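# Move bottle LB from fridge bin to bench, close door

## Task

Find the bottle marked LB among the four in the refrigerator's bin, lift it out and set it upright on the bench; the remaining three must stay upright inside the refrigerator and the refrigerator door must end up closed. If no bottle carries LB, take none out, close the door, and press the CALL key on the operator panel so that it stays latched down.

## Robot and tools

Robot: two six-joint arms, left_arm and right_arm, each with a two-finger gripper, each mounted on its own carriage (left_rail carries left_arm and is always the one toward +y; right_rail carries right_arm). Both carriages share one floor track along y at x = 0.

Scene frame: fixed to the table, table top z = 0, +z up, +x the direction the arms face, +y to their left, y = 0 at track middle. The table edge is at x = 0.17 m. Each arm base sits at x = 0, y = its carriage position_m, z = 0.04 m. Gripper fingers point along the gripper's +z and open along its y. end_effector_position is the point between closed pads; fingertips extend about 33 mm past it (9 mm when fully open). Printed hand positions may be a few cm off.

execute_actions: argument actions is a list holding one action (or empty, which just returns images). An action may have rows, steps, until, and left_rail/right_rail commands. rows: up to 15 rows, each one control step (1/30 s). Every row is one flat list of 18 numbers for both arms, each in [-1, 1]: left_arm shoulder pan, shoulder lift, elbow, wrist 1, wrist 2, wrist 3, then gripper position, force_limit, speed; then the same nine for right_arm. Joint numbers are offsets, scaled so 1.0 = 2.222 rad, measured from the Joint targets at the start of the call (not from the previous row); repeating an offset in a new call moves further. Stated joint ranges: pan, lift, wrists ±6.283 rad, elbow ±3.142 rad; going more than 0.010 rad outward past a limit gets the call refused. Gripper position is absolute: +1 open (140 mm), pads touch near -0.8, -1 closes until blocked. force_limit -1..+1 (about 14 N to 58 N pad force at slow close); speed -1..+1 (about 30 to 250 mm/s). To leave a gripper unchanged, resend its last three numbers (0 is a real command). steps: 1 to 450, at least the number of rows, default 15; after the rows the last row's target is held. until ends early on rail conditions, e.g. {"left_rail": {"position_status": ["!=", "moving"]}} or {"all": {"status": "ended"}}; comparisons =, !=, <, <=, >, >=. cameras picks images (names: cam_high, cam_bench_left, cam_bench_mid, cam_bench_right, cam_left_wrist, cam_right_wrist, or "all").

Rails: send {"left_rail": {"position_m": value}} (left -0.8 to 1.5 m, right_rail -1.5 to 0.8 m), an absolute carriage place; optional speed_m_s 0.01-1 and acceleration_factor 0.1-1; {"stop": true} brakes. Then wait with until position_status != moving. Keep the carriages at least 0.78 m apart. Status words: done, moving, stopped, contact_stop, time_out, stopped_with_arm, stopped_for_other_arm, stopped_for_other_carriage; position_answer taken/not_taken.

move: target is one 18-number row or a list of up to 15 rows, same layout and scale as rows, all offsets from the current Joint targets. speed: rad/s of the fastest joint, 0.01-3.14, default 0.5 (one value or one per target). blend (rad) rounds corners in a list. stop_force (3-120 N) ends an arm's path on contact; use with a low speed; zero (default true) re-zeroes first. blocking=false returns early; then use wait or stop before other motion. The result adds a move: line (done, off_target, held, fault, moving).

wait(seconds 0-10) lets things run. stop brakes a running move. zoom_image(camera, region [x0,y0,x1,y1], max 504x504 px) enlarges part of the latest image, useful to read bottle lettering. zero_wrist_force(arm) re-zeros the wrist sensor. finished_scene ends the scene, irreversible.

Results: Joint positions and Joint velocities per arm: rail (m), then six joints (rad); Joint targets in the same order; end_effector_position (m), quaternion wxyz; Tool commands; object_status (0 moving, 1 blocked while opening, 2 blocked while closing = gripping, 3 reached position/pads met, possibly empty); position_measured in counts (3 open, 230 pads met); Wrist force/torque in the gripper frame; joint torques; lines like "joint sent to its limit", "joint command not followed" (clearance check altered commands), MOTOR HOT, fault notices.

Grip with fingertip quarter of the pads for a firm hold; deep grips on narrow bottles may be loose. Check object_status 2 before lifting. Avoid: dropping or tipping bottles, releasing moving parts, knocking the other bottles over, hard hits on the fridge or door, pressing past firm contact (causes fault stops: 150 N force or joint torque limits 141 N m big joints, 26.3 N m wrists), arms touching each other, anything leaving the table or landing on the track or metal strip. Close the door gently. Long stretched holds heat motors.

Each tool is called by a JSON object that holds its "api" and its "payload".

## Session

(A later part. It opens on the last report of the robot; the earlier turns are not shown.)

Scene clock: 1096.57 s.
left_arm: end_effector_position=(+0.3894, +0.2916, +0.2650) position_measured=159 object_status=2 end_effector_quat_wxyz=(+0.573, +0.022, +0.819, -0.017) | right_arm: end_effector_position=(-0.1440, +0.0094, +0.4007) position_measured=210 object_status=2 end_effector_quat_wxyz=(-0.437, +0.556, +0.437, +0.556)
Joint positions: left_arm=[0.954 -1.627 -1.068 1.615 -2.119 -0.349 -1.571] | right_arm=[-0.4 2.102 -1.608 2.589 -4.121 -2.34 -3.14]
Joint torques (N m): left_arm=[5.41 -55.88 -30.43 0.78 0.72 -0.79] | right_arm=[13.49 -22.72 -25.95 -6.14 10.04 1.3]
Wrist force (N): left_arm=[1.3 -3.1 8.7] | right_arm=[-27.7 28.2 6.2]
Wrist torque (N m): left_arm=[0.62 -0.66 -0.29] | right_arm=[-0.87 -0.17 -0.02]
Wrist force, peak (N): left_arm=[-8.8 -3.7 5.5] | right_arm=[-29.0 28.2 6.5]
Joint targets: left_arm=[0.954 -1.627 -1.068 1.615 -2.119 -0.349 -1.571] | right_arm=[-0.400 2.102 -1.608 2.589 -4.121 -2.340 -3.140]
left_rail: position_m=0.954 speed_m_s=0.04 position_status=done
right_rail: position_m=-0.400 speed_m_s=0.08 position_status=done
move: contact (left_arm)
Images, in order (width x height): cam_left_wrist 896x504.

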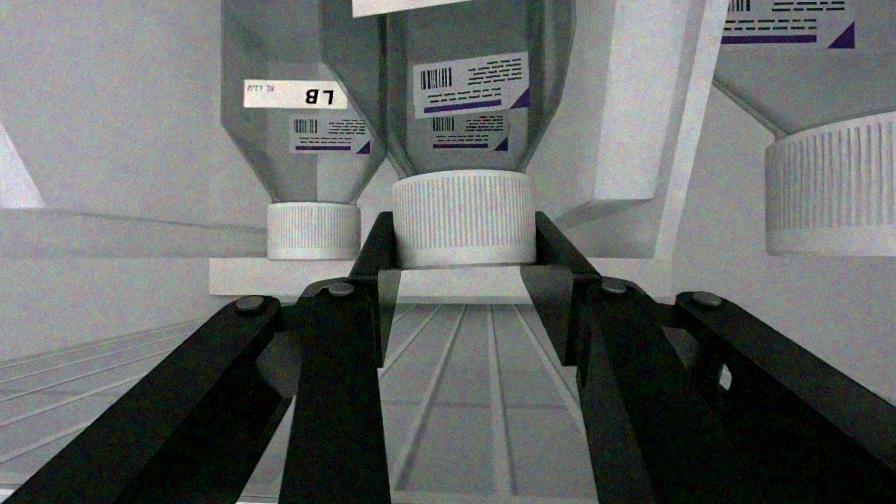

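{"api": "move", "payload": {"target": [0,0.0016,0.0014,-0.003,0,0,-0.98,-0.1,-1,0,0,0,0,0,0,-0.98,0.2,-1], "speed": 0.02, "stop_force": 6}}

{"api": "execute_actions", "payload": {"actions": [{"rows":[[0,0,0,0,0,0,0.0,-1,-1,0,0,0,0,0,0,-0.98,0.2,-1]],"steps":25}], "cameras": ["cam_left_wrist"]}}

Scene clock: 1101.77 s.
left_arm: end_effector_position=(+0.3894, +0.2915, +0.2647) position_measured=159 object_status=2 end_effector_quat_wxyz=(+0.573, +0.022, +0.819, -0.017) | right_arm: end_effector_position=(-0.1440, +0.0094, +0.4007) position_measured=210 object_status=2 end_effector_quat_wxyz=(-0.437, +0.556, +0.437, +0.556)
Joint positions: left_arm=[0.954 -1.627 -1.068 1.615 -2.12 -0.349 -1.571] | right_arm=[-0.4 2.102 -1.608 2.589 -4.121 -2.34 -3.14]
Joint torques (N m): left_arm=[6.06 -51.99 -29.26 0.76 -1.28 -0.85] | right_arm=[13.85 -22.45 -26.33 -6.05 9.87 1.43]
Wrist force (N): left_arm=[-5.2 -2.7 6.6] | right_arm=[-27.1 27.9 5.9]
Wrist torque (N m): left_arm=[0.44 -0.45 -0.23] | right_arm=[-0.85 -0.23 -0.02]
Wrist force, peak (N): left_arm=[-8.9 -3.2 5.9] | right_arm=[-29.0 28.4 6.3]
Joint targets: left_arm=[0.954 -1.627 -1.068 1.615 -2.120 -0.349 -1.571] | right_arm=[-0.400 2.102 -1.608 2.589 -4.121 -2.340 -3.140]
left_rail: position_m=0.954 speed_m_s=0.04 position_status=done
right_rail: position_m=-0.400 speed_m_s=0.08 position_status=done
move: contact (left_arm)

Scene clock: 1102.80 s.
left_arm: end_effector_position=(+0.3894, +0.2915, +0.2647) position_measured=129 object_status=3 end_effector_quat_wxyz=(+0.573, +0.022, +0.819, -0.017) | right_arm: end_effector_position=(-0.1440, +0.0094, +0.4007) position_measured=210 object_status=2 end_effector_quat_wxyz=(-0.437, +0.556, +0.437, +0.556)
Joint positions: left_arm=[0.954 -1.627 -1.068 1.615 -2.12 -0.349 -1.571] | right_arm=[-0.4 2.102 -1.608 2.589 -4.121 -2.34 -3.14]
Joint torques (N m): left_arm=[6.02 -53.14 -28.59 -4.75 4.39 -0.82] | right_arm=[14.18 -22.05 -26.27 -6.01 9.95 1.42]
Wrist force (N): left_arm=[1.0 -3.1 8.8] | right_arm=[-27.9 28.1 6.3]
Wrist torque (N m): left_arm=[0.67 -0.81 -0.08] | right_arm=[-0.89 -0.21 -0.02]
Wrist force, peak (N): left_arm=[0.6 -4.6 9.3] | right_arm=[-28.6 28.5 6.4]
Joint targets: left_arm=[0.954 -1.627 -1.068 1.615 -2.120 -0.349 -1.571] | right_arm=[-0.400 2.102 -1.608 2.589 -4.121 -2.340 -3.140]
left_rail: position_m=0.954 speed_m_s=0.04 position_status=done
right_rail: position_m=-0.400 speed_m_s=0.08 position_status=done
Images, in order (width x height): cam_left_wrist 896x504.

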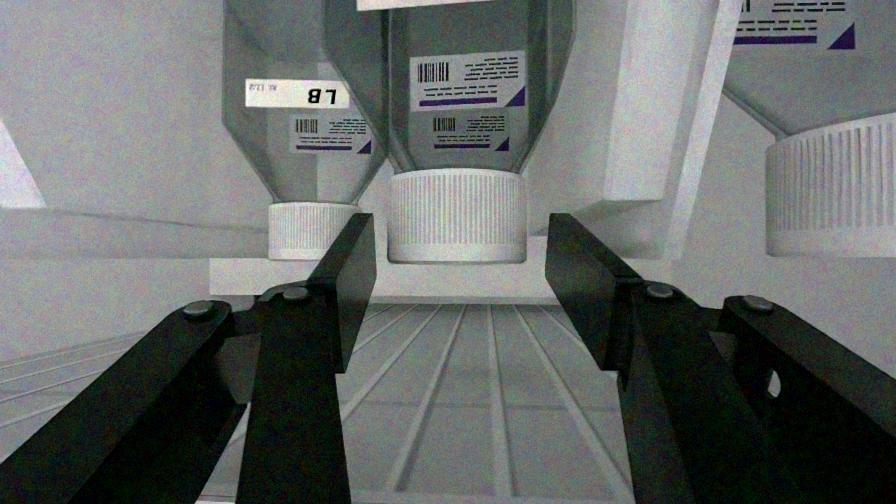

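{"api": "move", "payload": {"target": [-0.0306,-0.0311,0.0347,-0.0024,0,0,0.0,-1,-1,0,0,0,0,0,0,-0.98,0.2,-1], "speed": 0.1}}

{"api": "execute_actions", "payload": {"actions": [{"left_rail":{"position_m":0.865,"speed_m_s":0.2},"rows":[[0,0,0,0,0,0,-0.07,-1,-1,0,0,0,0,0,0,-0.98,0.2,-1]],"steps":90,"until":{"left_rail":{"position_status":["!=","moving"]}}}]}}

{"api": "move", "payload": {"target": [0.0301,0.0591,-0.0139,-0.0448,0.063,0,-0.07,-1,-1,0,0,0,0,0,0,-0.98,0.2,-1], "speed": 0.15, "stop_force": 8, "cameras": ["cam_left_wrist"]}}

Scene clock: 1110.10 s.
left_arm: end_effector_position=(+0.3471, +0.2945, +0.2750) position_measured=129 object_status=3 end_effector_quat_wxyz=(+0.573, +0.051, +0.818, -0.035) | right_arm: end_effector_position=(-0.1440, +0.0094, +0.4007) position_measured=210 object_status=2 end_effector_quat_wxyz=(-0.437, +0.556, +0.437, +0.556)
Joint positions: left_arm=[0.954 -1.694 -1.137 1.692 -2.125 -0.349 -1.571] | right_arm=[-0.4 2.102 -1.608 2.589 -4.121 -2.34 -3.14]
Joint torques (N m): left_arm=[-10.58 -53.18 -10.95 -5.98 0.48 -0.95] | right_arm=[14.11 -22.66 -26.13 -6.02 9.64 1.56]
Wrist force (N): left_arm=[1.1 1.7 6.4] | right_arm=[-27.4 28.6 6.3]
Wrist torque (N m): left_arm=[0.44 -0.79 -0.04] | right_arm=[-0.88 -0.20 -0.02]
Wrist force, peak (N): left_arm=[1.3 -3.3 9.5] | right_arm=[-28.2 29.1 6.4]
Joint targets: left_arm=[0.954 -1.695 -1.137 1.692 -2.125 -0.349 -1.571] | right_arm=[-0.400 2.102 -1.608 2.589 -4.121 -2.340 -3.140]
left_rail: position_m=0.954 speed_m_s=0.04 position_status=done
right_rail: position_m=-0.400 speed_m_s=0.08 position_status=done
move: done

Scene clock: 1111.33 s.
left_arm: end_effector_position=(+0.3469, +0.2055, +0.2751) position_measured=137 object_status=3 end_effector_quat_wxyz=(+0.573, +0.051, +0.818, -0.035) | right_arm: end_effector_position=(-0.1440, +0.0094, +0.4007) position_measured=210 object_status=2 end_effector_quat_wxyz=(-0.437, +0.556, +0.437, +0.556)
Joint positions: left_arm=[0.865 -1.695 -1.137 1.692 -2.125 -0.349 -1.571] | right_arm=[-0.4 2.102 -1.608 2.589 -4.121 -2.34 -3.14]
Joint torques (N m): left_arm=[-4.79 -50.07 -12.72 -5.35 0.47 -0.81] | right_arm=[13.89 -22.76 -26.29 -5.99 9.79 1.48]
Wrist force (N): left_arm=[1.5 1.8 6.4] | right_arm=[-27.8 28.9 6.4]
Wrist torque (N m): left_arm=[0.45 -0.87 -0.05] | right_arm=[-0.86 -0.23 -0.01]
Wrist force, peak (N): left_arm=[1.4 2.5 6.9] | right_arm=[-28.2 29.1 6.6]
Joint targets: left_arm=[0.865 -1.695 -1.137 1.692 -2.125 -0.349 -1.571] | right_arm=[-0.400 2.102 -1.608 2.589 -4.121 -2.340 -3.140]
left_rail: position_m=0.865 speed_m_s=0.20 position_status=done
right_rail: position_m=-0.400 speed_m_s=0.08 position_status=done

Scene clock: 1113.30 s.
left_arm: end_effector_position=(+0.3846, +0.2025, +0.2634) position_measured=137 object_status=3 end_effector_quat_wxyz=(+0.612, +0.031, +0.790, -0.023) | right_arm: end_effector_position=(-0.1440, +0.0094, +0.4007) position_measured=210 object_status=2 end_effector_quat_wxyz=(-0.437, +0.556, +0.437, +0.556)
Joint positions: left_arm=[0.865 -1.648 -1.046 1.67 -2.194 -0.251 -1.571] | right_arm=[-0.4 2.102 -1.608 2.589 -4.121 -2.34 -3.14]
Joint torques (N m): left_arm=[-12.61 -50.28 -6.66 1.09 -2.55 -0.7] | right_arm=[14.16 -22.65 -26.62 -5.92 9.8 1.63]
Wrist force (N): left_arm=[-7.6 2.7 10.5] | right_arm=[-28.2 27.4 6.4]
Wrist torque (N m): left_arm=[0.26 -0.83 -0.30] | right_arm=[-0.88 -0.18 -0.02]
Wrist force, peak (N): left_arm=[-10.1 6.1 8.5] | right_arm=[-29.8 28.9 6.9]
Joint targets: left_arm=[0.865 -1.648 -1.046 1.670 -2.194 -0.251 -1.571] | right_arm=[-0.400 2.102 -1.608 2.589 -4.121 -2.340 -3.140]
left_rail: position_m=0.865 speed_m_s=0.20 position_status=done
right_rail: position_m=-0.400 speed_m_s=0.08 position_status=done
move: contact (left_arm); left_arm: the wrist 2 is farthest, 0.042 rad from its target
Images, in order (width x height): cam_left_wrist 896x504.

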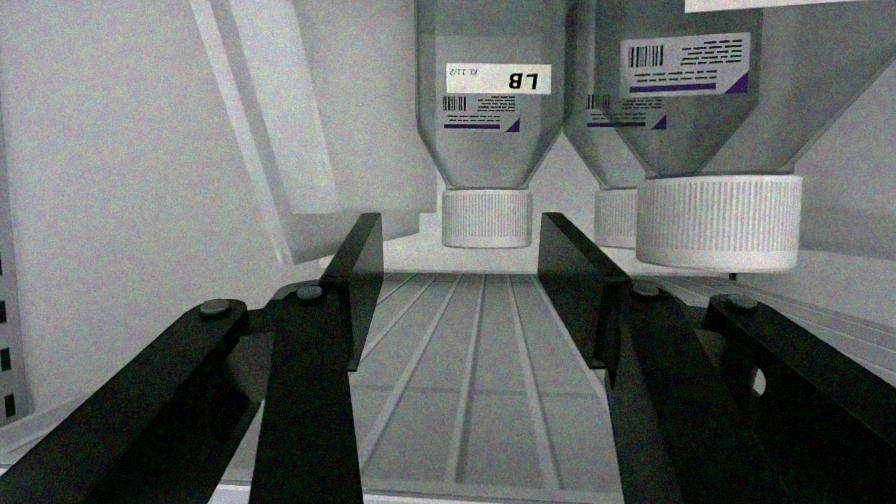

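{"api": "execute_actions", "payload": {"actions": []}}

Scene clock: 1125.33 s.
left_arm: end_effector_position=(+0.3846, +0.2025, +0.2634) position_measured=137 object_status=3 end_effector_quat_wxyz=(+0.612, +0.031, +0.790, -0.023) | right_arm: end_effector_position=(-0.1440, +0.0094, +0.4007) position_measured=210 object_status=2 end_effector_quat_wxyz=(-0.437, +0.556, +0.437, +0.556)
Joint positions: left_arm=[0.865 -1.648 -1.046 1.67 -2.194 -0.251 -1.571] | right_arm=[-0.4 2.102 -1.608 2.589 -4.121 -2.34 -3.14]
Joint velocities: within noise
Joint torques (N m): left_arm=[-12.51 -49.99 -7.32 1 -2.6 0.3] | right_arm=[15.07 -23.05 -26.27 -6.08 9.59 1.71]
Wrist force (N): left_arm=[-8.3 2.6 9.7] | right_arm=[-27.1 27.0 6.1]
Wrist torque (N m): left_arm=[0.29 -0.86 -0.30] | right_arm=[-0.87 -0.18 -0.01]
Wrist force, peak (N): left_arm=[-7.8 2.9 10.9] | right_arm=[-28.4 27.8 6.5]
Joint targets: left_arm=[0.865 -1.648 -1.046 1.670 -2.194 -0.251 -1.571] | right_arm=[-0.400 2.102 -1.608 2.589 -4.121 -2.340 -3.140]
Tool commands: left_gripper/position=-0.07 left_gripper/force_limit=-1.0 left_gripper/speed=-1.0 right_gripper/position=-0.98 right_gripper/force_limit=+0.2 right_gripper/speed=-1.0
left_rail: position_m=0.865 speed_m_s=0.20 position_status=done
right_rail: position_m=-0.400 speed_m_s=0.08 position_status=done

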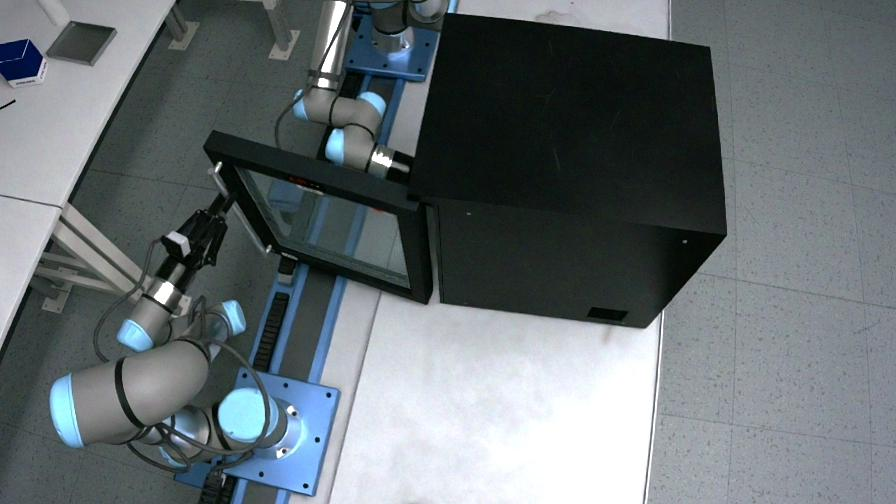

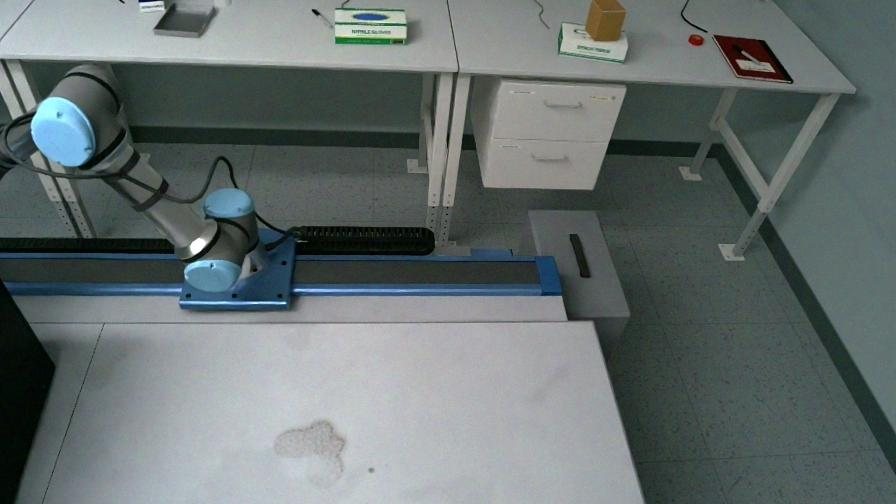

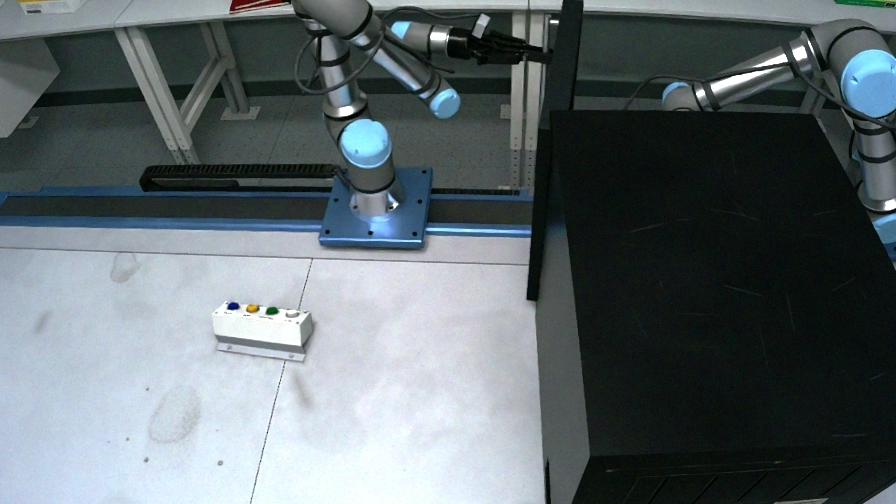

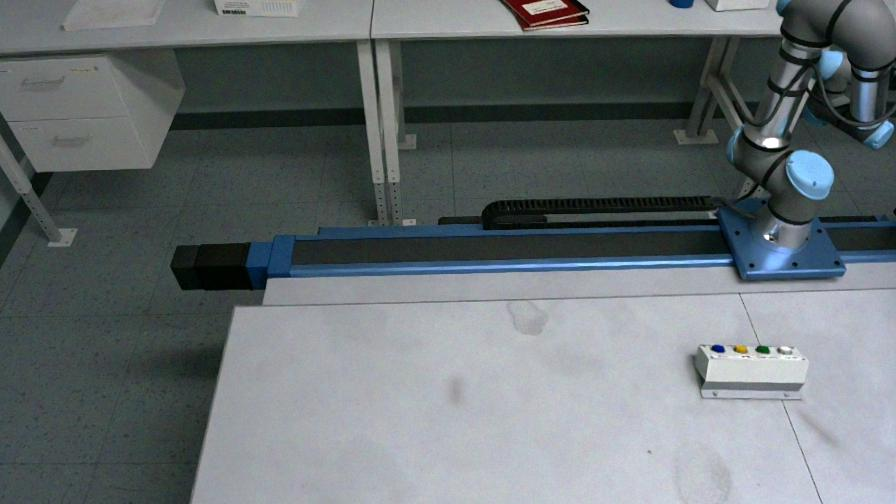

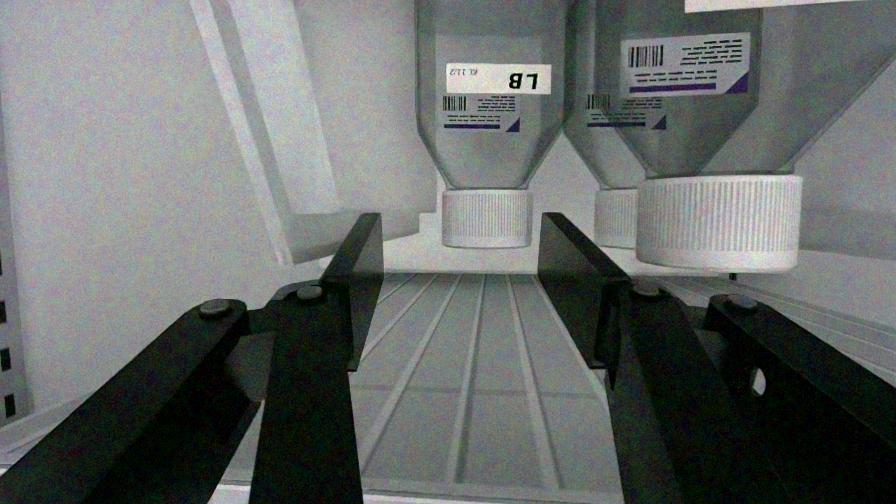

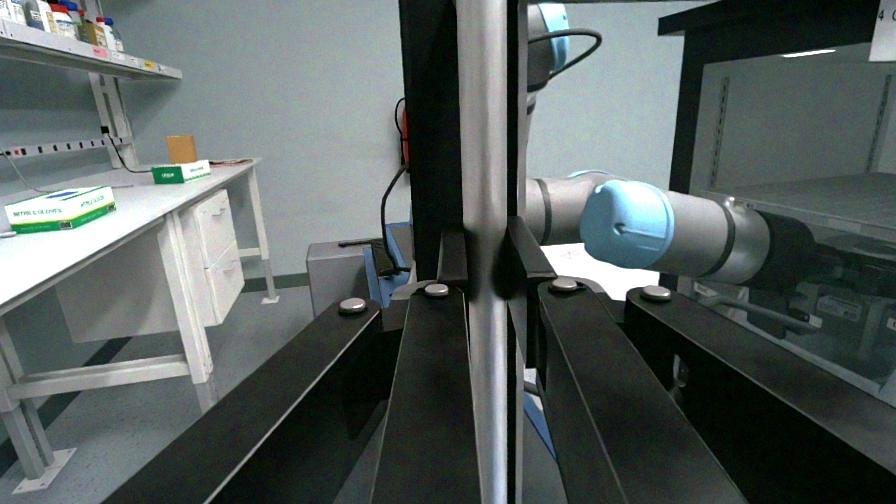

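{"api": "zoom_image", "payload": {"camera": "cam_right_wrist", "region": [640, 150, 896, 420]}}

Scaled by 1.867 from the camera's 896x504 image, which has a finer 1280x720 frame.

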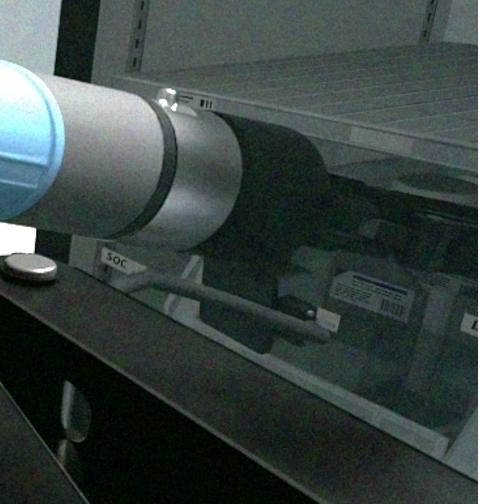

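{"api": "zoom_image", "payload": {"camera": "cam_left_wrist", "region": [180, 0, 560, 300]}}

Scaled by 1.326 from the camera's 896x504 image, which has a finer 1280x720 frame.

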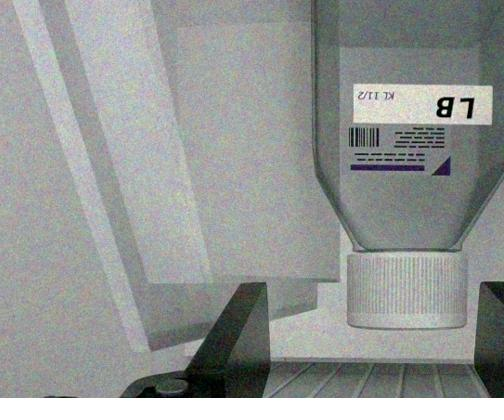

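{"api": "move", "payload": {"target": [0,-0.0032,-0.0027,0.006,0,0,-0.07,-1,-1,0,0,0,0,0,0,-0.98,0.2,-1], "speed": 0.05, "cameras": ["cam_left_wrist"]}}

Scene clock: 1142.93 s.
left_arm: end_effector_position=(+0.3846, +0.2022, +0.2689) position_measured=137 object_status=3 end_effector_quat_wxyz=(+0.612, +0.031, +0.790, -0.023) | right_arm: end_effector_position=(-0.1440, +0.0094, +0.4007) position_measured=210 object_status=2 end_effector_quat_wxyz=(-0.437, +0.556, +0.437, +0.556)
Joint positions: left_arm=[0.865 -1.648 -1.053 1.665 -2.181 -0.251 -1.571] | right_arm=[-0.4 2.102 -1.608 2.589 -4.121 -2.34 -3.14]
Joint torques (N m): left_arm=[-1.43 -54.3 -30.57 -0.04 4.66 0.66] | right_arm=[16.39 -23.01 -26.24 -5.9 9.4 1.85]
Wrist force (N): left_arm=[0.5 0.6 6.6] | right_arm=[-27.7 28.6 6.4]
Wrist torque (N m): left_arm=[0.19 -0.68 -0.03] | right_arm=[-0.85 -0.16 -0.02]
Wrist force, peak (N): left_arm=[-7.6 3.2 11.0] | right_arm=[-27.7 28.6 6.4]
Joint targets: left_arm=[0.865 -1.648 -1.053 1.664 -2.181 -0.251 -1.571] | right_arm=[-0.400 2.102 -1.608 2.589 -4.121 -2.340 -3.140]
left_rail: position_m=0.865 speed_m_s=0.20 position_status=done
right_rail: position_m=-0.400 speed_m_s=0.08 position_status=done
move: done
Images, in order (width x height): cam_left_wrist 896x504.

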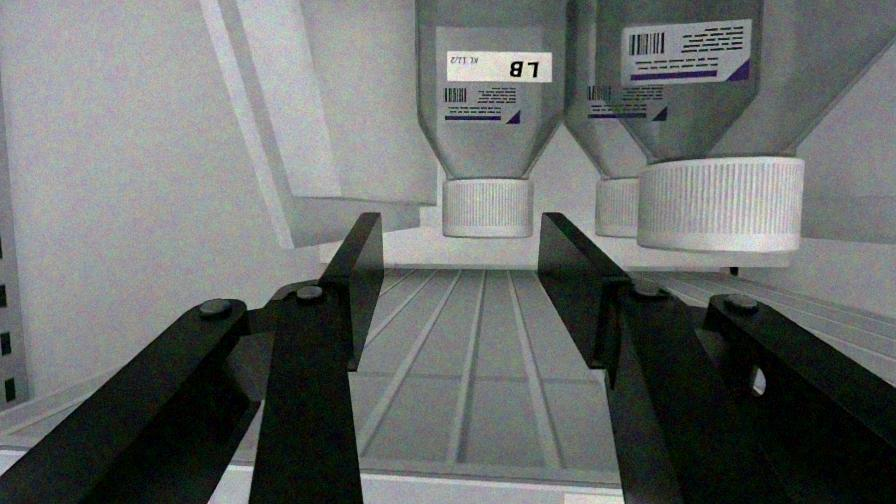

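{"api": "execute_actions", "payload": {"actions": [{"left_rail":{"position_m":0.867,"speed_m_s":0.05},"steps":30,"until":{"left_rail":{"position_status":["!=","moving"]}}}]}}

{"api": "move", "payload": {"target": [0.0617,0.0781,-0.074,-0.0045,0.058,0,-0.07,-1,-1,0,0,0,0,0,0,-0.98,0.2,-1], "speed": 0.1, "stop_force": 8, "cameras": ["cam_left_wrist"]}}

Scene clock: 1158.60 s.
left_arm: end_effector_position=(+0.3846, +0.2042, +0.2690) position_measured=137 object_status=3 end_effector_quat_wxyz=(+0.612, +0.031, +0.790, -0.023) | right_arm: end_effector_position=(-0.1440, +0.0094, +0.4007) position_measured=210 object_status=2 end_effector_quat_wxyz=(-0.437, +0.556, +0.437, +0.556)
Joint positions: left_arm=[0.867 -1.648 -1.053 1.664 -2.181 -0.251 -1.571] | right_arm=[-0.4 2.102 -1.608 2.589 -4.121 -2.34 -3.14]
Joint torques (N m): left_arm=[7.29 -52.28 -29.48 0.02 4.56 0.57] | right_arm=[15.31 -23.16 -26.09 -5.84 9.28 2.18]
Wrist force (N): left_arm=[0.5 0.5 6.6] | right_arm=[-26.3 27.9 6.1]
Wrist torque (N m): left_arm=[0.17 -0.69 -0.04] | right_arm=[-0.89 -0.17 -0.02]
Wrist force, peak (N): left_arm=[0.7 0.7 7.1] | right_arm=[-27.8 28.7 6.6]
Joint targets: left_arm=[0.867 -1.648 -1.053 1.664 -2.181 -0.251 -1.571] | right_arm=[-0.400 2.102 -1.608 2.589 -4.121 -2.340 -3.140]
Tool commands: left_gripper/position=-0.07 left_gripper/force_limit=-1.0 left_gripper/speed=-1.0 right_gripper/position=-0.98 right_gripper/force_limit=+0.2 right_gripper/speed=-1.0
left_rail: position_m=0.867 speed_m_s=0.05 position_status=done
right_rail: position_m=-0.400 speed_m_s=0.08 position_status=done

Scene clock: 1161.50 s.
left_arm: end_effector_position=(+0.4741, +0.2040, +0.2647) position_measured=137 object_status=3 end_effector_quat_wxyz=(+0.658, -0.018, +0.752, +0.016) | right_arm: end_effector_position=(-0.1440, +0.0094, +0.4007) position_measured=210 object_status=2 end_effector_quat_wxyz=(-0.437, +0.556, +0.437, +0.556)
Joint positions: left_arm=[0.867 -1.523 -0.894 1.514 -2.19 -0.133 -1.571] | right_arm=[-0.4 2.102 -1.608 2.589 -4.121 -2.34 -3.14]
Joint torques (N m): left_arm=[-12.48 -46.31 -1.22 3.03 -4.74 0.51] | right_arm=[15.9 -23.5 -26.98 -5.8 9.25 2.06]
Wrist force (N): left_arm=[-22.5 -0.1 9.4] | right_arm=[-27.0 26.8 6.0]
Wrist torque (N m): left_arm=[-0.03 0.85 -1.01] | right_arm=[-0.84 -0.25 -0.01]
Wrist force, peak (N): left_arm=[-30.1 -0.9 -2.2] | right_arm=[-29.7 29.7 6.8]
Joint targets: left_arm=[0.867 -1.523 -0.894 1.514 -2.190 -0.133 -1.571] | right_arm=[-0.400 2.102 -1.608 2.589 -4.121 -2.340 -3.140]
left_rail: position_m=0.867 speed_m_s=0.05 position_status=done
right_rail: position_m=-0.400 speed_m_s=0.08 position_status=done
move: contact (left_arm); left_arm: the shoulder lift is farthest, 0.015 rad from its target
Images, in order (width x height): cam_left_wrist 896x504.

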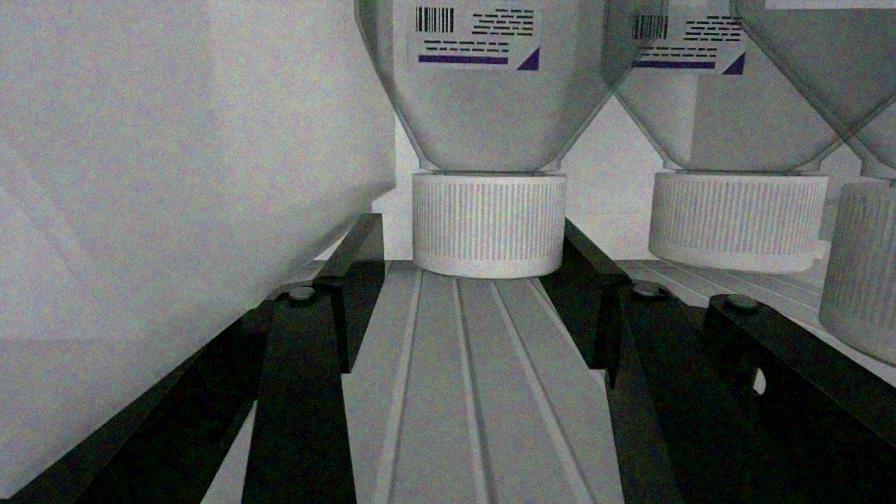

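{"api": "move", "payload": {"target": [[0,-0.0054,-0.0046,0.00995,0,0,-0.07,-1,-1,0,0,0,0,0,0,-0.98,0.2,-1],[-0.0563,-0.0716,0.0675,0.0041,-0.0531,0,-0.07,-1,-1,0,0,0,0,0,0,-0.98,0.2,-1]], "speed": 0.1, "blend": 0.005, "cameras": ["cam_left_wrist"]}}

Scene clock: 1173.97 s.
left_arm: end_effector_position=(+0.3850, +0.2041, +0.2696) position_measured=137 object_status=3 end_effector_quat_wxyz=(+0.613, +0.030, +0.790, -0.024) | right_arm: end_effector_position=(-0.1440, +0.0094, +0.4007) position_measured=210 object_status=2 end_effector_quat_wxyz=(-0.437, +0.556, +0.437, +0.556)
Joint positions: left_arm=[0.867 -1.648 -1.053 1.664 -2.181 -0.251 -1.571] | right_arm=[-0.4 2.102 -1.608 2.589 -4.121 -2.34 -3.14]
Joint torques (N m): left_arm=[-7.5 -54.11 -9.67 -5.93 0.09 0.54] | right_arm=[15.3 -23.25 -27.07 -5.69 8.95 1.98]
Wrist force (N): left_arm=[0.5 1.8 6.5] | right_arm=[-28.0 28.5 6.3]
Wrist torque (N m): left_arm=[0.43 -0.68 -0.03] | right_arm=[-0.86 -0.17 -0.02]
Wrist force, peak (N): left_arm=[41.0 1.9 17.1] | right_arm=[-28.3 28.7 6.5]
Joint targets: left_arm=[0.867 -1.648 -1.053 1.664 -2.181 -0.251 -1.571] | right_arm=[-0.400 2.102 -1.608 2.589 -4.121 -2.340 -3.140]
left_rail: position_m=0.867 speed_m_s=0.05 position_status=done
right_rail: position_m=-0.400 speed_m_s=0.08 position_status=done
move: done
Images, in order (width x height): cam_left_wrist 896x504.

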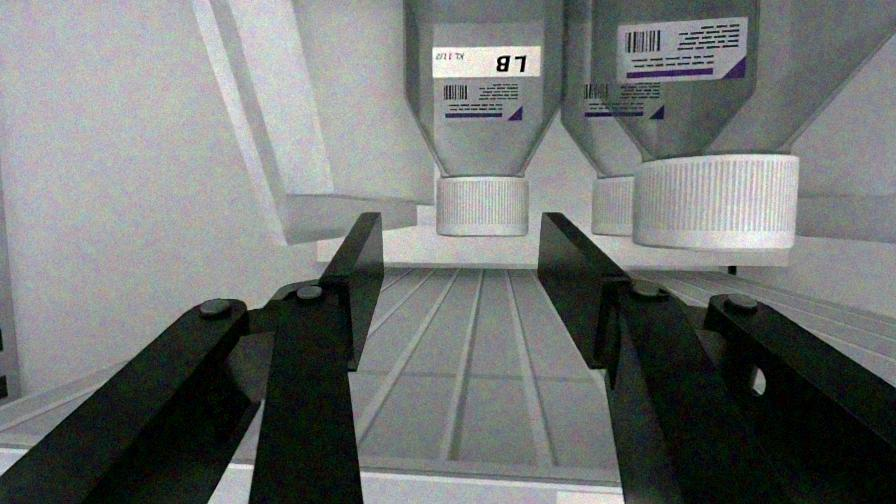

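{"api": "execute_actions", "payload": {"actions": [{"left_rail":{"position_m":0.8737,"speed_m_s":0.05},"rows":[[0,0,0,0,0,0,-0.08,-1,-1,0,0,0,0,0,0,-0.98,0.2,-1]],"steps":30,"until":{"left_rail":{"position_status":["!=","moving"]}}}]}}

{"api": "move", "payload": {"target": [[0.0254,0.0321,-0.0307,-0.0015,0.02,0,-0.08,-1,-1,0,0,0,0,0,0,-0.98,0.2,-1],[0.0635,0.0802,-0.0768,-0.0037,0.0501,0,-0.08,-1,-1,0,0,0,0,0,0,-0.98,0.2,-1]], "speed": 0.06, "blend": 0.01, "stop_force": 8, "cameras": ["cam_left_wrist"]}}

Scene clock: 1191.53 s.
left_arm: end_effector_position=(+0.3848, +0.2109, +0.2696) position_measured=139 object_status=3 end_effector_quat_wxyz=(+0.612, +0.030, +0.790, -0.024) | right_arm: end_effector_position=(-0.1440, +0.0094, +0.4007) position_measured=210 object_status=2 end_effector_quat_wxyz=(-0.437, +0.556, +0.437, +0.556)
Joint positions: left_arm=[0.874 -1.648 -1.053 1.664 -2.181 -0.251 -1.571] | right_arm=[-0.4 2.102 -1.608 2.589 -4.121 -2.34 -3.14]
Joint torques (N m): left_arm=[-7.07 -53.13 -10.76 -5.8 0.1 0.65] | right_arm=[15.69 -23.56 -26.69 -5.52 8.84 1.97]
Wrist force (N): left_arm=[0.4 1.9 6.6] | right_arm=[-26.8 28.0 6.2]
Wrist torque (N m): left_arm=[0.46 -0.68 -0.03] | right_arm=[-0.87 -0.24 -0.02]
Wrist force, peak (N): left_arm=[0.7 2.5 6.9] | right_arm=[-28.4 28.7 6.6]
Joint targets: left_arm=[0.874 -1.648 -1.053 1.664 -2.181 -0.251 -1.571] | right_arm=[-0.400 2.102 -1.608 2.589 -4.121 -2.340 -3.140]
left_rail: position_m=0.874 speed_m_s=0.05 position_status=done
right_rail: position_m=-0.400 speed_m_s=0.08 position_status=done

Scene clock: 1194.43 s.
left_arm: end_effector_position=(+0.4386, +0.2084, +0.2648) position_measured=139 object_status=3 end_effector_quat_wxyz=(+0.637, +0.000, +0.771, +0.000) | right_arm: end_effector_position=(-0.1440, +0.0094, +0.4007) position_measured=210 object_status=2 end_effector_quat_wxyz=(-0.437, +0.556, +0.437, +0.556)
Joint positions: left_arm=[0.874 -1.571 -0.956 1.571 -2.186 -0.191 -1.571] | right_arm=[-0.4 2.102 -1.608 2.589 -4.121 -2.34 -3.14]
Joint torques (N m): left_arm=[-4.75 -46.77 -2.32 1.16 -4.52 -2.43] | right_arm=[15.16 -23.67 -27.19 -5.67 8.87 1.95]
Wrist force (N): left_arm=[-21.1 -0.7 -2.4] | right_arm=[-27.4 28.5 6.1]
Wrist torque (N m): left_arm=[-0.21 0.83 1.00] | right_arm=[-0.91 -0.20 -0.02]
Wrist force, peak (N): left_arm=[-32.1 -0.1 -5.0] | right_arm=[-30.2 29.8 6.7]
Joint targets: left_arm=[0.874 -1.571 -0.956 1.571 -2.186 -0.191 -1.571] | right_arm=[-0.400 2.102 -1.608 2.589 -4.121 -2.340 -3.140]
left_rail: position_m=0.874 speed_m_s=0.05 position_status=done
right_rail: position_m=-0.400 speed_m_s=0.08 position_status=done
move: contact (left_arm); path passed 1 of 2 targets; left_arm: the shoulder lift is farthest, 0.082 rad from its target
Images, in order (width x height): cam_left_wrist 896x504.

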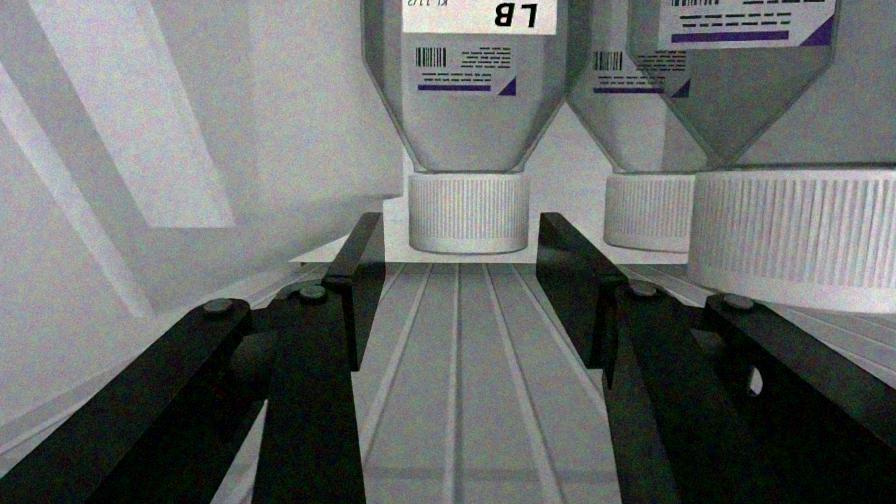

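{"api": "execute_actions", "payload": {"actions": [], "cameras": ["cam_right_wrist","cam_left_wrist"]}}

{"api": "zoom_image", "payload": {"camera": "cam_right_wrist", "region": [690, 180, 896, 400]}}

{"api": "zoom_image", "payload": {"camera": "cam_left_wrist", "region": [0, 0, 448, 504]}}

{"api": "zoom_image", "payload": {"camera": "cam_left_wrist", "region": [448, 0, 896, 504]}}

Scene clock: 1205.50 s.
left_arm: end_effector_position=(+0.4386, +0.2084, +0.2648) position_measured=139 object_status=3 end_effector_quat_wxyz=(+0.637, +0.000, +0.771, +0.000) | right_arm: end_effector_position=(-0.1440, +0.0094, +0.4007) position_measured=210 object_status=2 end_effector_quat_wxyz=(-0.437, +0.556, +0.437, +0.556)
Joint positions: left_arm=[0.874 -1.571 -0.956 1.571 -2.186 -0.191 -1.571] | right_arm=[-0.4 2.102 -1.608 2.589 -4.121 -2.34 -3.14]
Joint velocities: within noise
Joint torques (N m): left_arm=[-4.82 -46.16 -4.21 0.64 -0.96 -2.34] | right_arm=[15.15 -23.32 -27.7 -5.5 8.72 1.65]
Wrist force (N): left_arm=[-20.2 -0.2 -1.8] | right_arm=[-28.4 29.1 6.8]
Wrist torque (N m): left_arm=[-0.18 0.85 1.00] | right_arm=[-0.89 -0.19 -0.02]
Wrist force, peak (N): left_arm=[-22.0 -0.6 -2.6] | right_arm=[-28.9 29.3 6.7]
Joint targets: left_arm=[0.874 -1.571 -0.956 1.571 -2.186 -0.191 -1.571] | right_arm=[-0.400 2.102 -1.608 2.589 -4.121 -2.340 -3.140]
Tool commands: left_gripper/position=-0.08 left_gripper/force_limit=-1.0 left_gripper/speed=-1.0 right_gripper/position=-0.98 right_gripper/force_limit=+0.2 right_gripper/speed=-1.0
left_rail: position_m=0.874 speed_m_s=0.05 position_status=done
right_rail: position_m=-0.400 speed_m_s=0.08 position_status=done
Images, in order (width x height): cam_left_wrist 896x504, cam_right_wrist 896x504.

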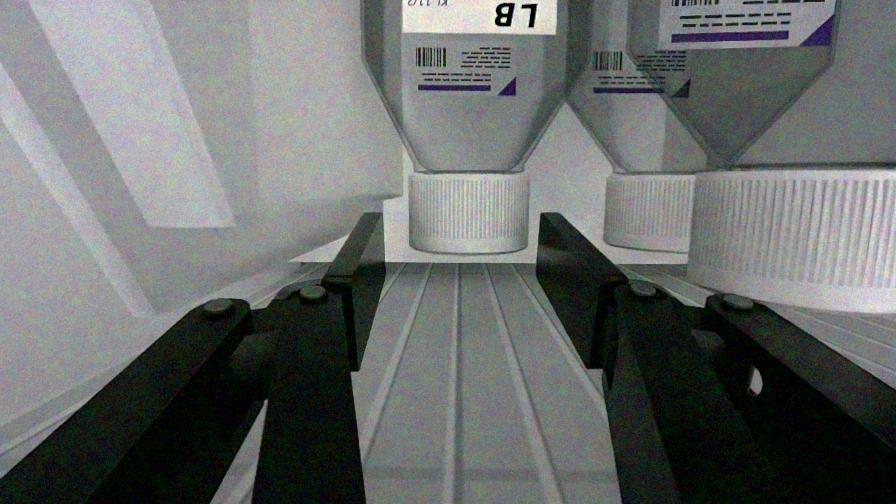

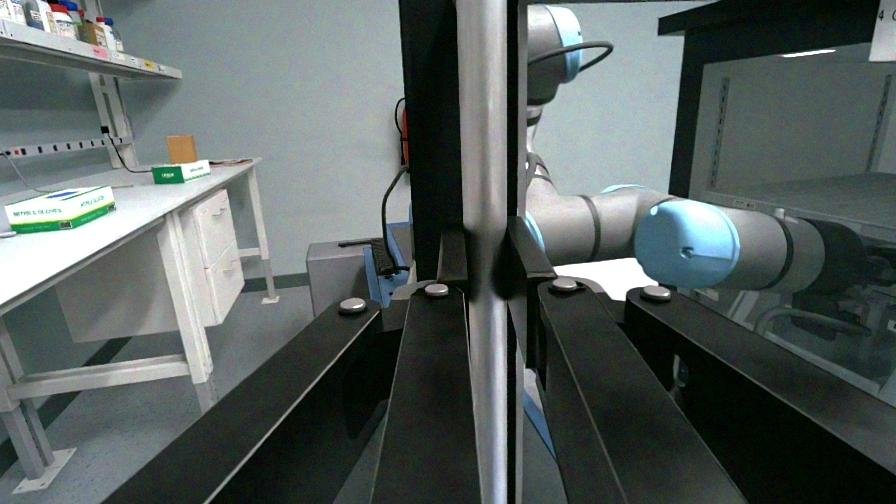

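Scaled by 2.291 from the camera's 896x504 image, which has a finer 1280x720 frame.

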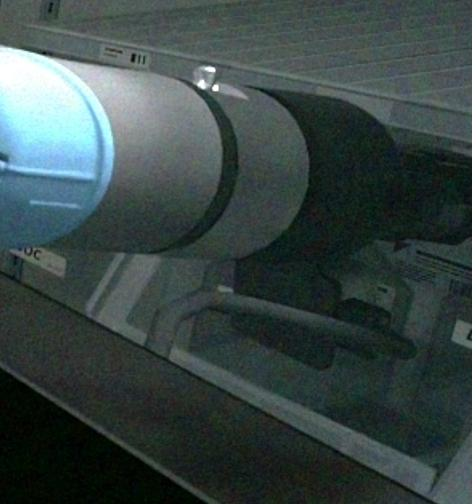

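Scaled by 1.000.

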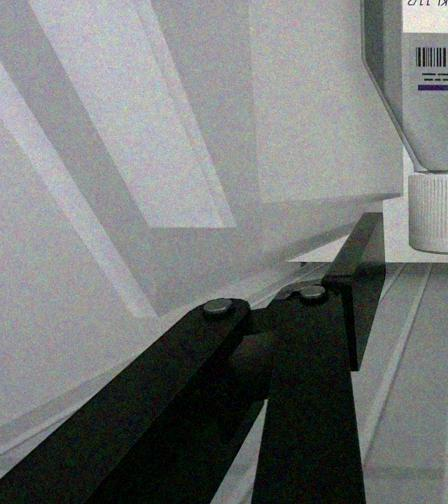

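Scaled by 1.000.

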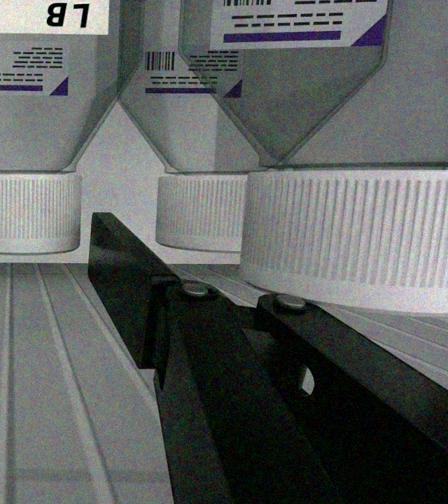

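{"api": "move", "payload": {"target": [0,-0.0022,-0.0019,0.004,0,0,-0.08,-1,-1,0,0,0,0,0,0,-0.98,0.2,-1], "speed": 0.04}}

{"api": "execute_actions", "payload": {"actions": [{"left_rail":{"position_m":0.872,"speed_m_s":0.03},"steps":30,"until":{"left_rail":{"position_status":["!=","moving"]}}}]}}

{"api": "move", "payload": {"target": [0.0286,0.0346,-0.0344,0.0,0.027,0,-0.08,-1,-1,0,0,0,0,0,0,-0.98,0.2,-1], "speed": 0.05, "stop_force": 10, "cameras": ["cam_left_wrist"]}}

Scene clock: 1227.97 s.
left_arm: end_effector_position=(+0.4386, +0.2081, +0.2688) position_measured=139 object_status=3 end_effector_quat_wxyz=(+0.637, +0.000, +0.771, +0.000) | right_arm: end_effector_position=(-0.1440, +0.0094, +0.4007) position_measured=210 object_status=2 end_effector_quat_wxyz=(-0.437, +0.556, +0.437, +0.556)
Joint positions: left_arm=[0.874 -1.571 -0.961 1.567 -2.177 -0.191 -1.571] | right_arm=[-0.4 2.102 -1.608 2.589 -4.121 -2.34 -3.14]
Joint torques (N m): left_arm=[-4.85 -59.76 -30.03 0.01 2.59 0.11] | right_arm=[15.52 -23.63 -28.44 -5.43 8.63 1.39]
Wrist force (N): left_arm=[0.5 2.5 6.6] | right_arm=[-27.0 28.3 6.4]
Wrist torque (N m): left_arm=[0.57 -0.72 -0.01] | right_arm=[-0.83 -0.18 -0.01]
Wrist force, peak (N): left_arm=[-21.9 -0.5 -2.7] | right_arm=[-28.7 29.4 6.8]
Joint targets: left_arm=[0.874 -1.571 -0.961 1.567 -2.177 -0.191 -1.571] | right_arm=[-0.400 2.102 -1.608 2.589 -4.121 -2.340 -3.140]
left_rail: position_m=0.874 speed_m_s=0.05 position_status=done
right_rail: position_m=-0.400 speed_m_s=0.08 position_status=done
move: done

Scene clock: 1228.33 s.
left_arm: end_effector_position=(+0.4386, +0.2064, +0.2689) position_measured=139 object_status=3 end_effector_quat_wxyz=(+0.637, +0.000, +0.771, +0.000) | right_arm: end_effector_position=(-0.1440, +0.0094, +0.4007) position_measured=210 object_status=2 end_effector_quat_wxyz=(-0.437, +0.556, +0.437, +0.556)
Joint positions: left_arm=[0.872 -1.571 -0.961 1.567 -2.177 -0.191 -1.571] | right_arm=[-0.4 2.102 -1.608 2.589 -4.121 -2.34 -3.14]
Joint torques (N m): left_arm=[-4.61 -58.91 -31.31 0.09 3.99 0.2] | right_arm=[16.12 -23.78 -28.47 -5.5 8.54 1.28]
Wrist force (N): left_arm=[0.5 2.4 6.9] | right_arm=[-25.6 27.7 6.1]
Wrist torque (N m): left_arm=[0.56 -0.75 -0.01] | right_arm=[-0.86 -0.22 -0.01]
Wrist force, peak (N): left_arm=[0.7 2.7 7.0] | right_arm=[-27.1 28.3 6.3]
Joint targets: left_arm=[0.872 -1.571 -0.961 1.567 -2.177 -0.191 -1.571] | right_arm=[-0.400 2.102 -1.608 2.589 -4.121 -2.340 -3.140]
Tool commands: left_gripper/position=-0.08 left_gripper/force_limit=-1.0 left_gripper/speed=-1.0 right_gripper/position=-0.98 right_gripper/force_limit=+0.2 right_gripper/speed=-1.0
left_rail: position_m=0.872 speed_m_s=0.03 position_status=done
right_rail: position_m=-0.400 speed_m_s=0.08 position_status=done

Scene clock: 1230.97 s.
left_arm: end_effector_position=(+0.4846, +0.2099, +0.2675) position_measured=139 object_status=3 end_effector_quat_wxyz=(+0.659, -0.024, +0.751, +0.021) | right_arm: end_effector_position=(-0.1440, +0.0094, +0.4007) position_measured=210 object_status=2 end_effector_quat_wxyz=(-0.437, +0.556, +0.437, +0.556)
Joint positions: left_arm=[0.872 -1.508 -0.884 1.49 -2.177 -0.131 -1.571] | right_arm=[-0.4 2.102 -1.608 2.589 -4.121 -2.34 -3.14]
Joint torques (N m): left_arm=[11.22 -43.57 -29.78 -0.16 4.29 0.24] | right_arm=[15.62 -23.81 -28.46 -5.43 8.48 1.42]
Wrist force (N): left_arm=[-1.8 2.3 5.6] | right_arm=[-26.1 27.8 6.0]
Wrist torque (N m): left_arm=[0.59 -0.59 -0.11] | right_arm=[-0.86 -0.21 -0.01]
Wrist force, peak (N): left_arm=[0.7 2.5 6.9] | right_arm=[-27.5 28.5 6.3]
Joint targets: left_arm=[0.872 -1.508 -0.884 1.490 -2.177 -0.131 -1.571] | right_arm=[-0.400 2.102 -1.608 2.589 -4.121 -2.340 -3.140]
left_rail: position_m=0.872 speed_m_s=0.03 position_status=done
right_rail: position_m=-0.400 speed_m_s=0.08 position_status=done
move: done
Images, in order (width x height): cam_left_wrist 896x504.

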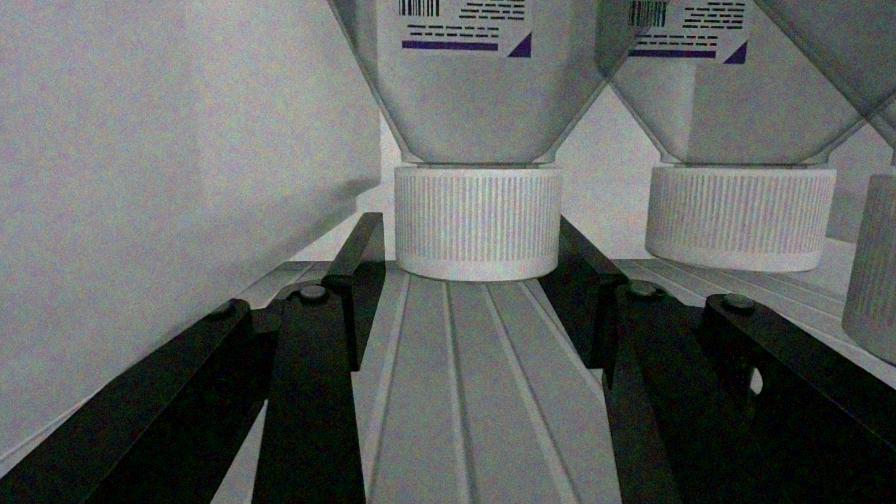

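{"api": "move", "payload": {"target": [-0.0086,-0.0104,0.0103,0,-0.0081,0,-0.08,-1,-1,0,0,0,0,0,0,-0.98,0.2,-1], "speed": 0.05}}

{"api": "execute_actions", "payload": {"actions": [{"left_rail":{"position_m":0.8735,"speed_m_s":0.02},"steps":30,"until":{"left_rail":{"position_status":["!=","moving"]}}}], "cameras": ["cam_left_wrist"]}}

{"api": "execute_actions", "payload": {"actions": [{"rows":[[0,0,0,0,0,0,-1,-1,-1,0,0,0,0,0,0,-0.98,0.2,-1]],"steps":60}], "cameras": ["cam_left_wrist"]}}

Scene clock: 1236.60 s.
left_arm: end_effector_position=(+0.4709, +0.2083, +0.2681) position_measured=139 object_status=3 end_effector_quat_wxyz=(+0.653, -0.017, +0.757, +0.014) | right_arm: end_effector_position=(-0.1440, +0.0094, +0.4007) position_measured=210 object_status=2 end_effector_quat_wxyz=(-0.437, +0.556, +0.437, +0.556)
Joint positions: left_arm=[0.872 -1.526 -0.907 1.513 -2.177 -0.148 -1.571] | right_arm=[-0.4 2.102 -1.608 2.589 -4.121 -2.34 -3.14]
Joint torques (N m): left_arm=[-8.56 -60.93 -9.84 -0.59 -0.07 0.27] | right_arm=[16.1 -23.42 -28.86 -5.42 8.38 1.37]
Wrist force (N): left_arm=[0.5 2.5 6.9] | right_arm=[-25.7 27.8 6.2]
Wrist torque (N m): left_arm=[0.59 -0.75 -0.02] | right_arm=[-0.85 -0.24 -0.01]
Wrist force, peak (N): left_arm=[0.4 2.3 7.2] | right_arm=[-27.5 28.6 6.6]
Joint targets: left_arm=[0.872 -1.527 -0.908 1.513 -2.177 -0.149 -1.571] | right_arm=[-0.400 2.102 -1.608 2.589 -4.121 -2.340 -3.140]
left_rail: position_m=0.872 speed_m_s=0.03 position_status=done
right_rail: position_m=-0.400 speed_m_s=0.08 position_status=done
move: done

Scene clock: 1237.00 s.
left_arm: end_effector_position=(+0.4707, +0.2098, +0.2682) position_measured=139 object_status=3 end_effector_quat_wxyz=(+0.653, -0.017, +0.757, +0.014) | right_arm: end_effector_position=(-0.1440, +0.0094, +0.4007) position_measured=210 object_status=2 end_effector_quat_wxyz=(-0.437, +0.556, +0.437, +0.556)
Joint positions: left_arm=[0.873 -1.527 -0.908 1.513 -2.177 -0.149 -1.571] | right_arm=[-0.4 2.102 -1.608 2.589 -4.121 -2.34 -3.14]
Joint torques (N m): left_arm=[-9.13 -60.69 -9.67 -0.58 -0.02 0.24] | right_arm=[15.89 -24.18 -28.71 -5.49 8.35 1.31]
Wrist force (N): left_arm=[0.4 2.3 6.4] | right_arm=[-26.6 28.1 6.4]
Wrist torque (N m): left_arm=[0.53 -0.70 -0.01] | right_arm=[-0.86 -0.21 -0.02]
Wrist force, peak (N): left_arm=[0.7 2.4 6.8] | right_arm=[-27.3 28.4 6.3]
Joint targets: left_arm=[0.874 -1.527 -0.908 1.513 -2.177 -0.149 -1.571] | right_arm=[-0.400 2.102 -1.608 2.589 -4.121 -2.340 -3.140]
Tool commands: left_gripper/position=-0.08 left_gripper/force_limit=-1.0 left_gripper/speed=-1.0 right_gripper/position=-0.98 right_gripper/force_limit=+0.2 right_gripper/speed=-1.0
left_rail: position_m=0.873 speed_m_s=0.02 position_status=done
right_rail: position_m=-0.400 speed_m_s=0.08 position_status=done
Images, in order (width x height): cam_left_wrist 896x504.

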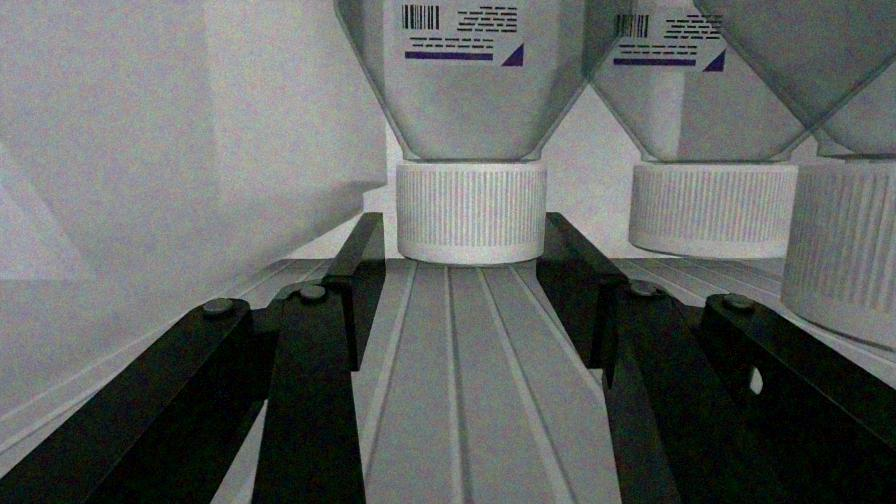

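Scene clock: 1239.20 s.
left_arm: end_effector_position=(+0.4707, +0.2098, +0.2682) position_measured=159 object_status=2 end_effector_quat_wxyz=(+0.653, -0.017, +0.757, +0.014) | right_arm: end_effector_position=(-0.1440, +0.0094, +0.4007) position_measured=210 object_status=2 end_effector_quat_wxyz=(-0.437, +0.556, +0.437, +0.556)
Joint positions: left_arm=[0.874 -1.527 -0.908 1.513 -2.177 -0.149 -1.571] | right_arm=[-0.4 2.102 -1.608 2.589 -4.121 -2.34 -3.14]
Joint torques (N m): left_arm=[-9.56 -57.96 -12.06 -0.78 0.02 0.2] | right_arm=[16.04 -23.43 -28.61 -5.45 8.26 1.27]
Wrist force (N): left_arm=[0.1 3.2 6.2] | right_arm=[-26.7 28.0 6.4]
Wrist torque (N m): left_arm=[0.53 -0.72 0.00] | right_arm=[-0.89 -0.16 -0.01]
Wrist force, peak (N): left_arm=[0.6 3.3 7.2] | right_arm=[-27.4 28.4 6.5]
Joint targets: left_arm=[0.874 -1.527 -0.908 1.513 -2.177 -0.149 -1.571] | right_arm=[-0.400 2.102 -1.608 2.589 -4.121 -2.340 -3.140]
left_rail: position_m=0.874 position_m_goal=0.873 speed_m_s=0.02 position_status=done
right_rail: position_m=-0.400 speed_m_s=0.08 position_status=done
Images, in order (width x height): cam_left_wrist 896x504.

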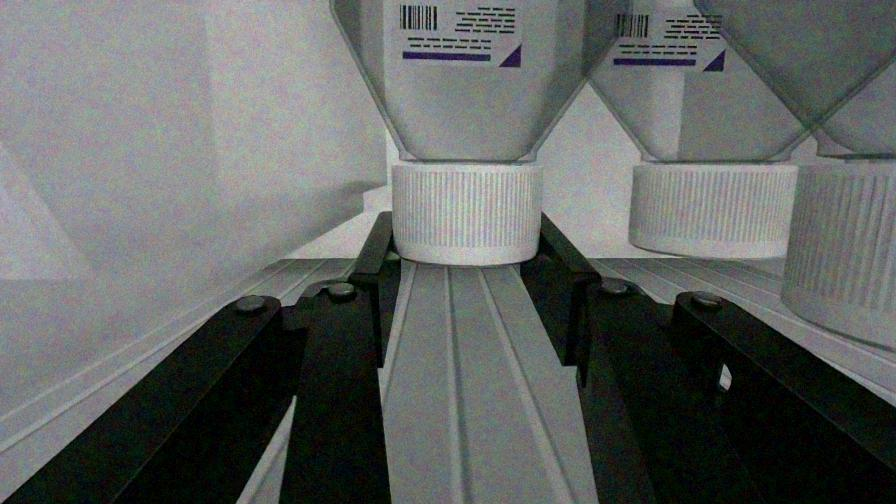

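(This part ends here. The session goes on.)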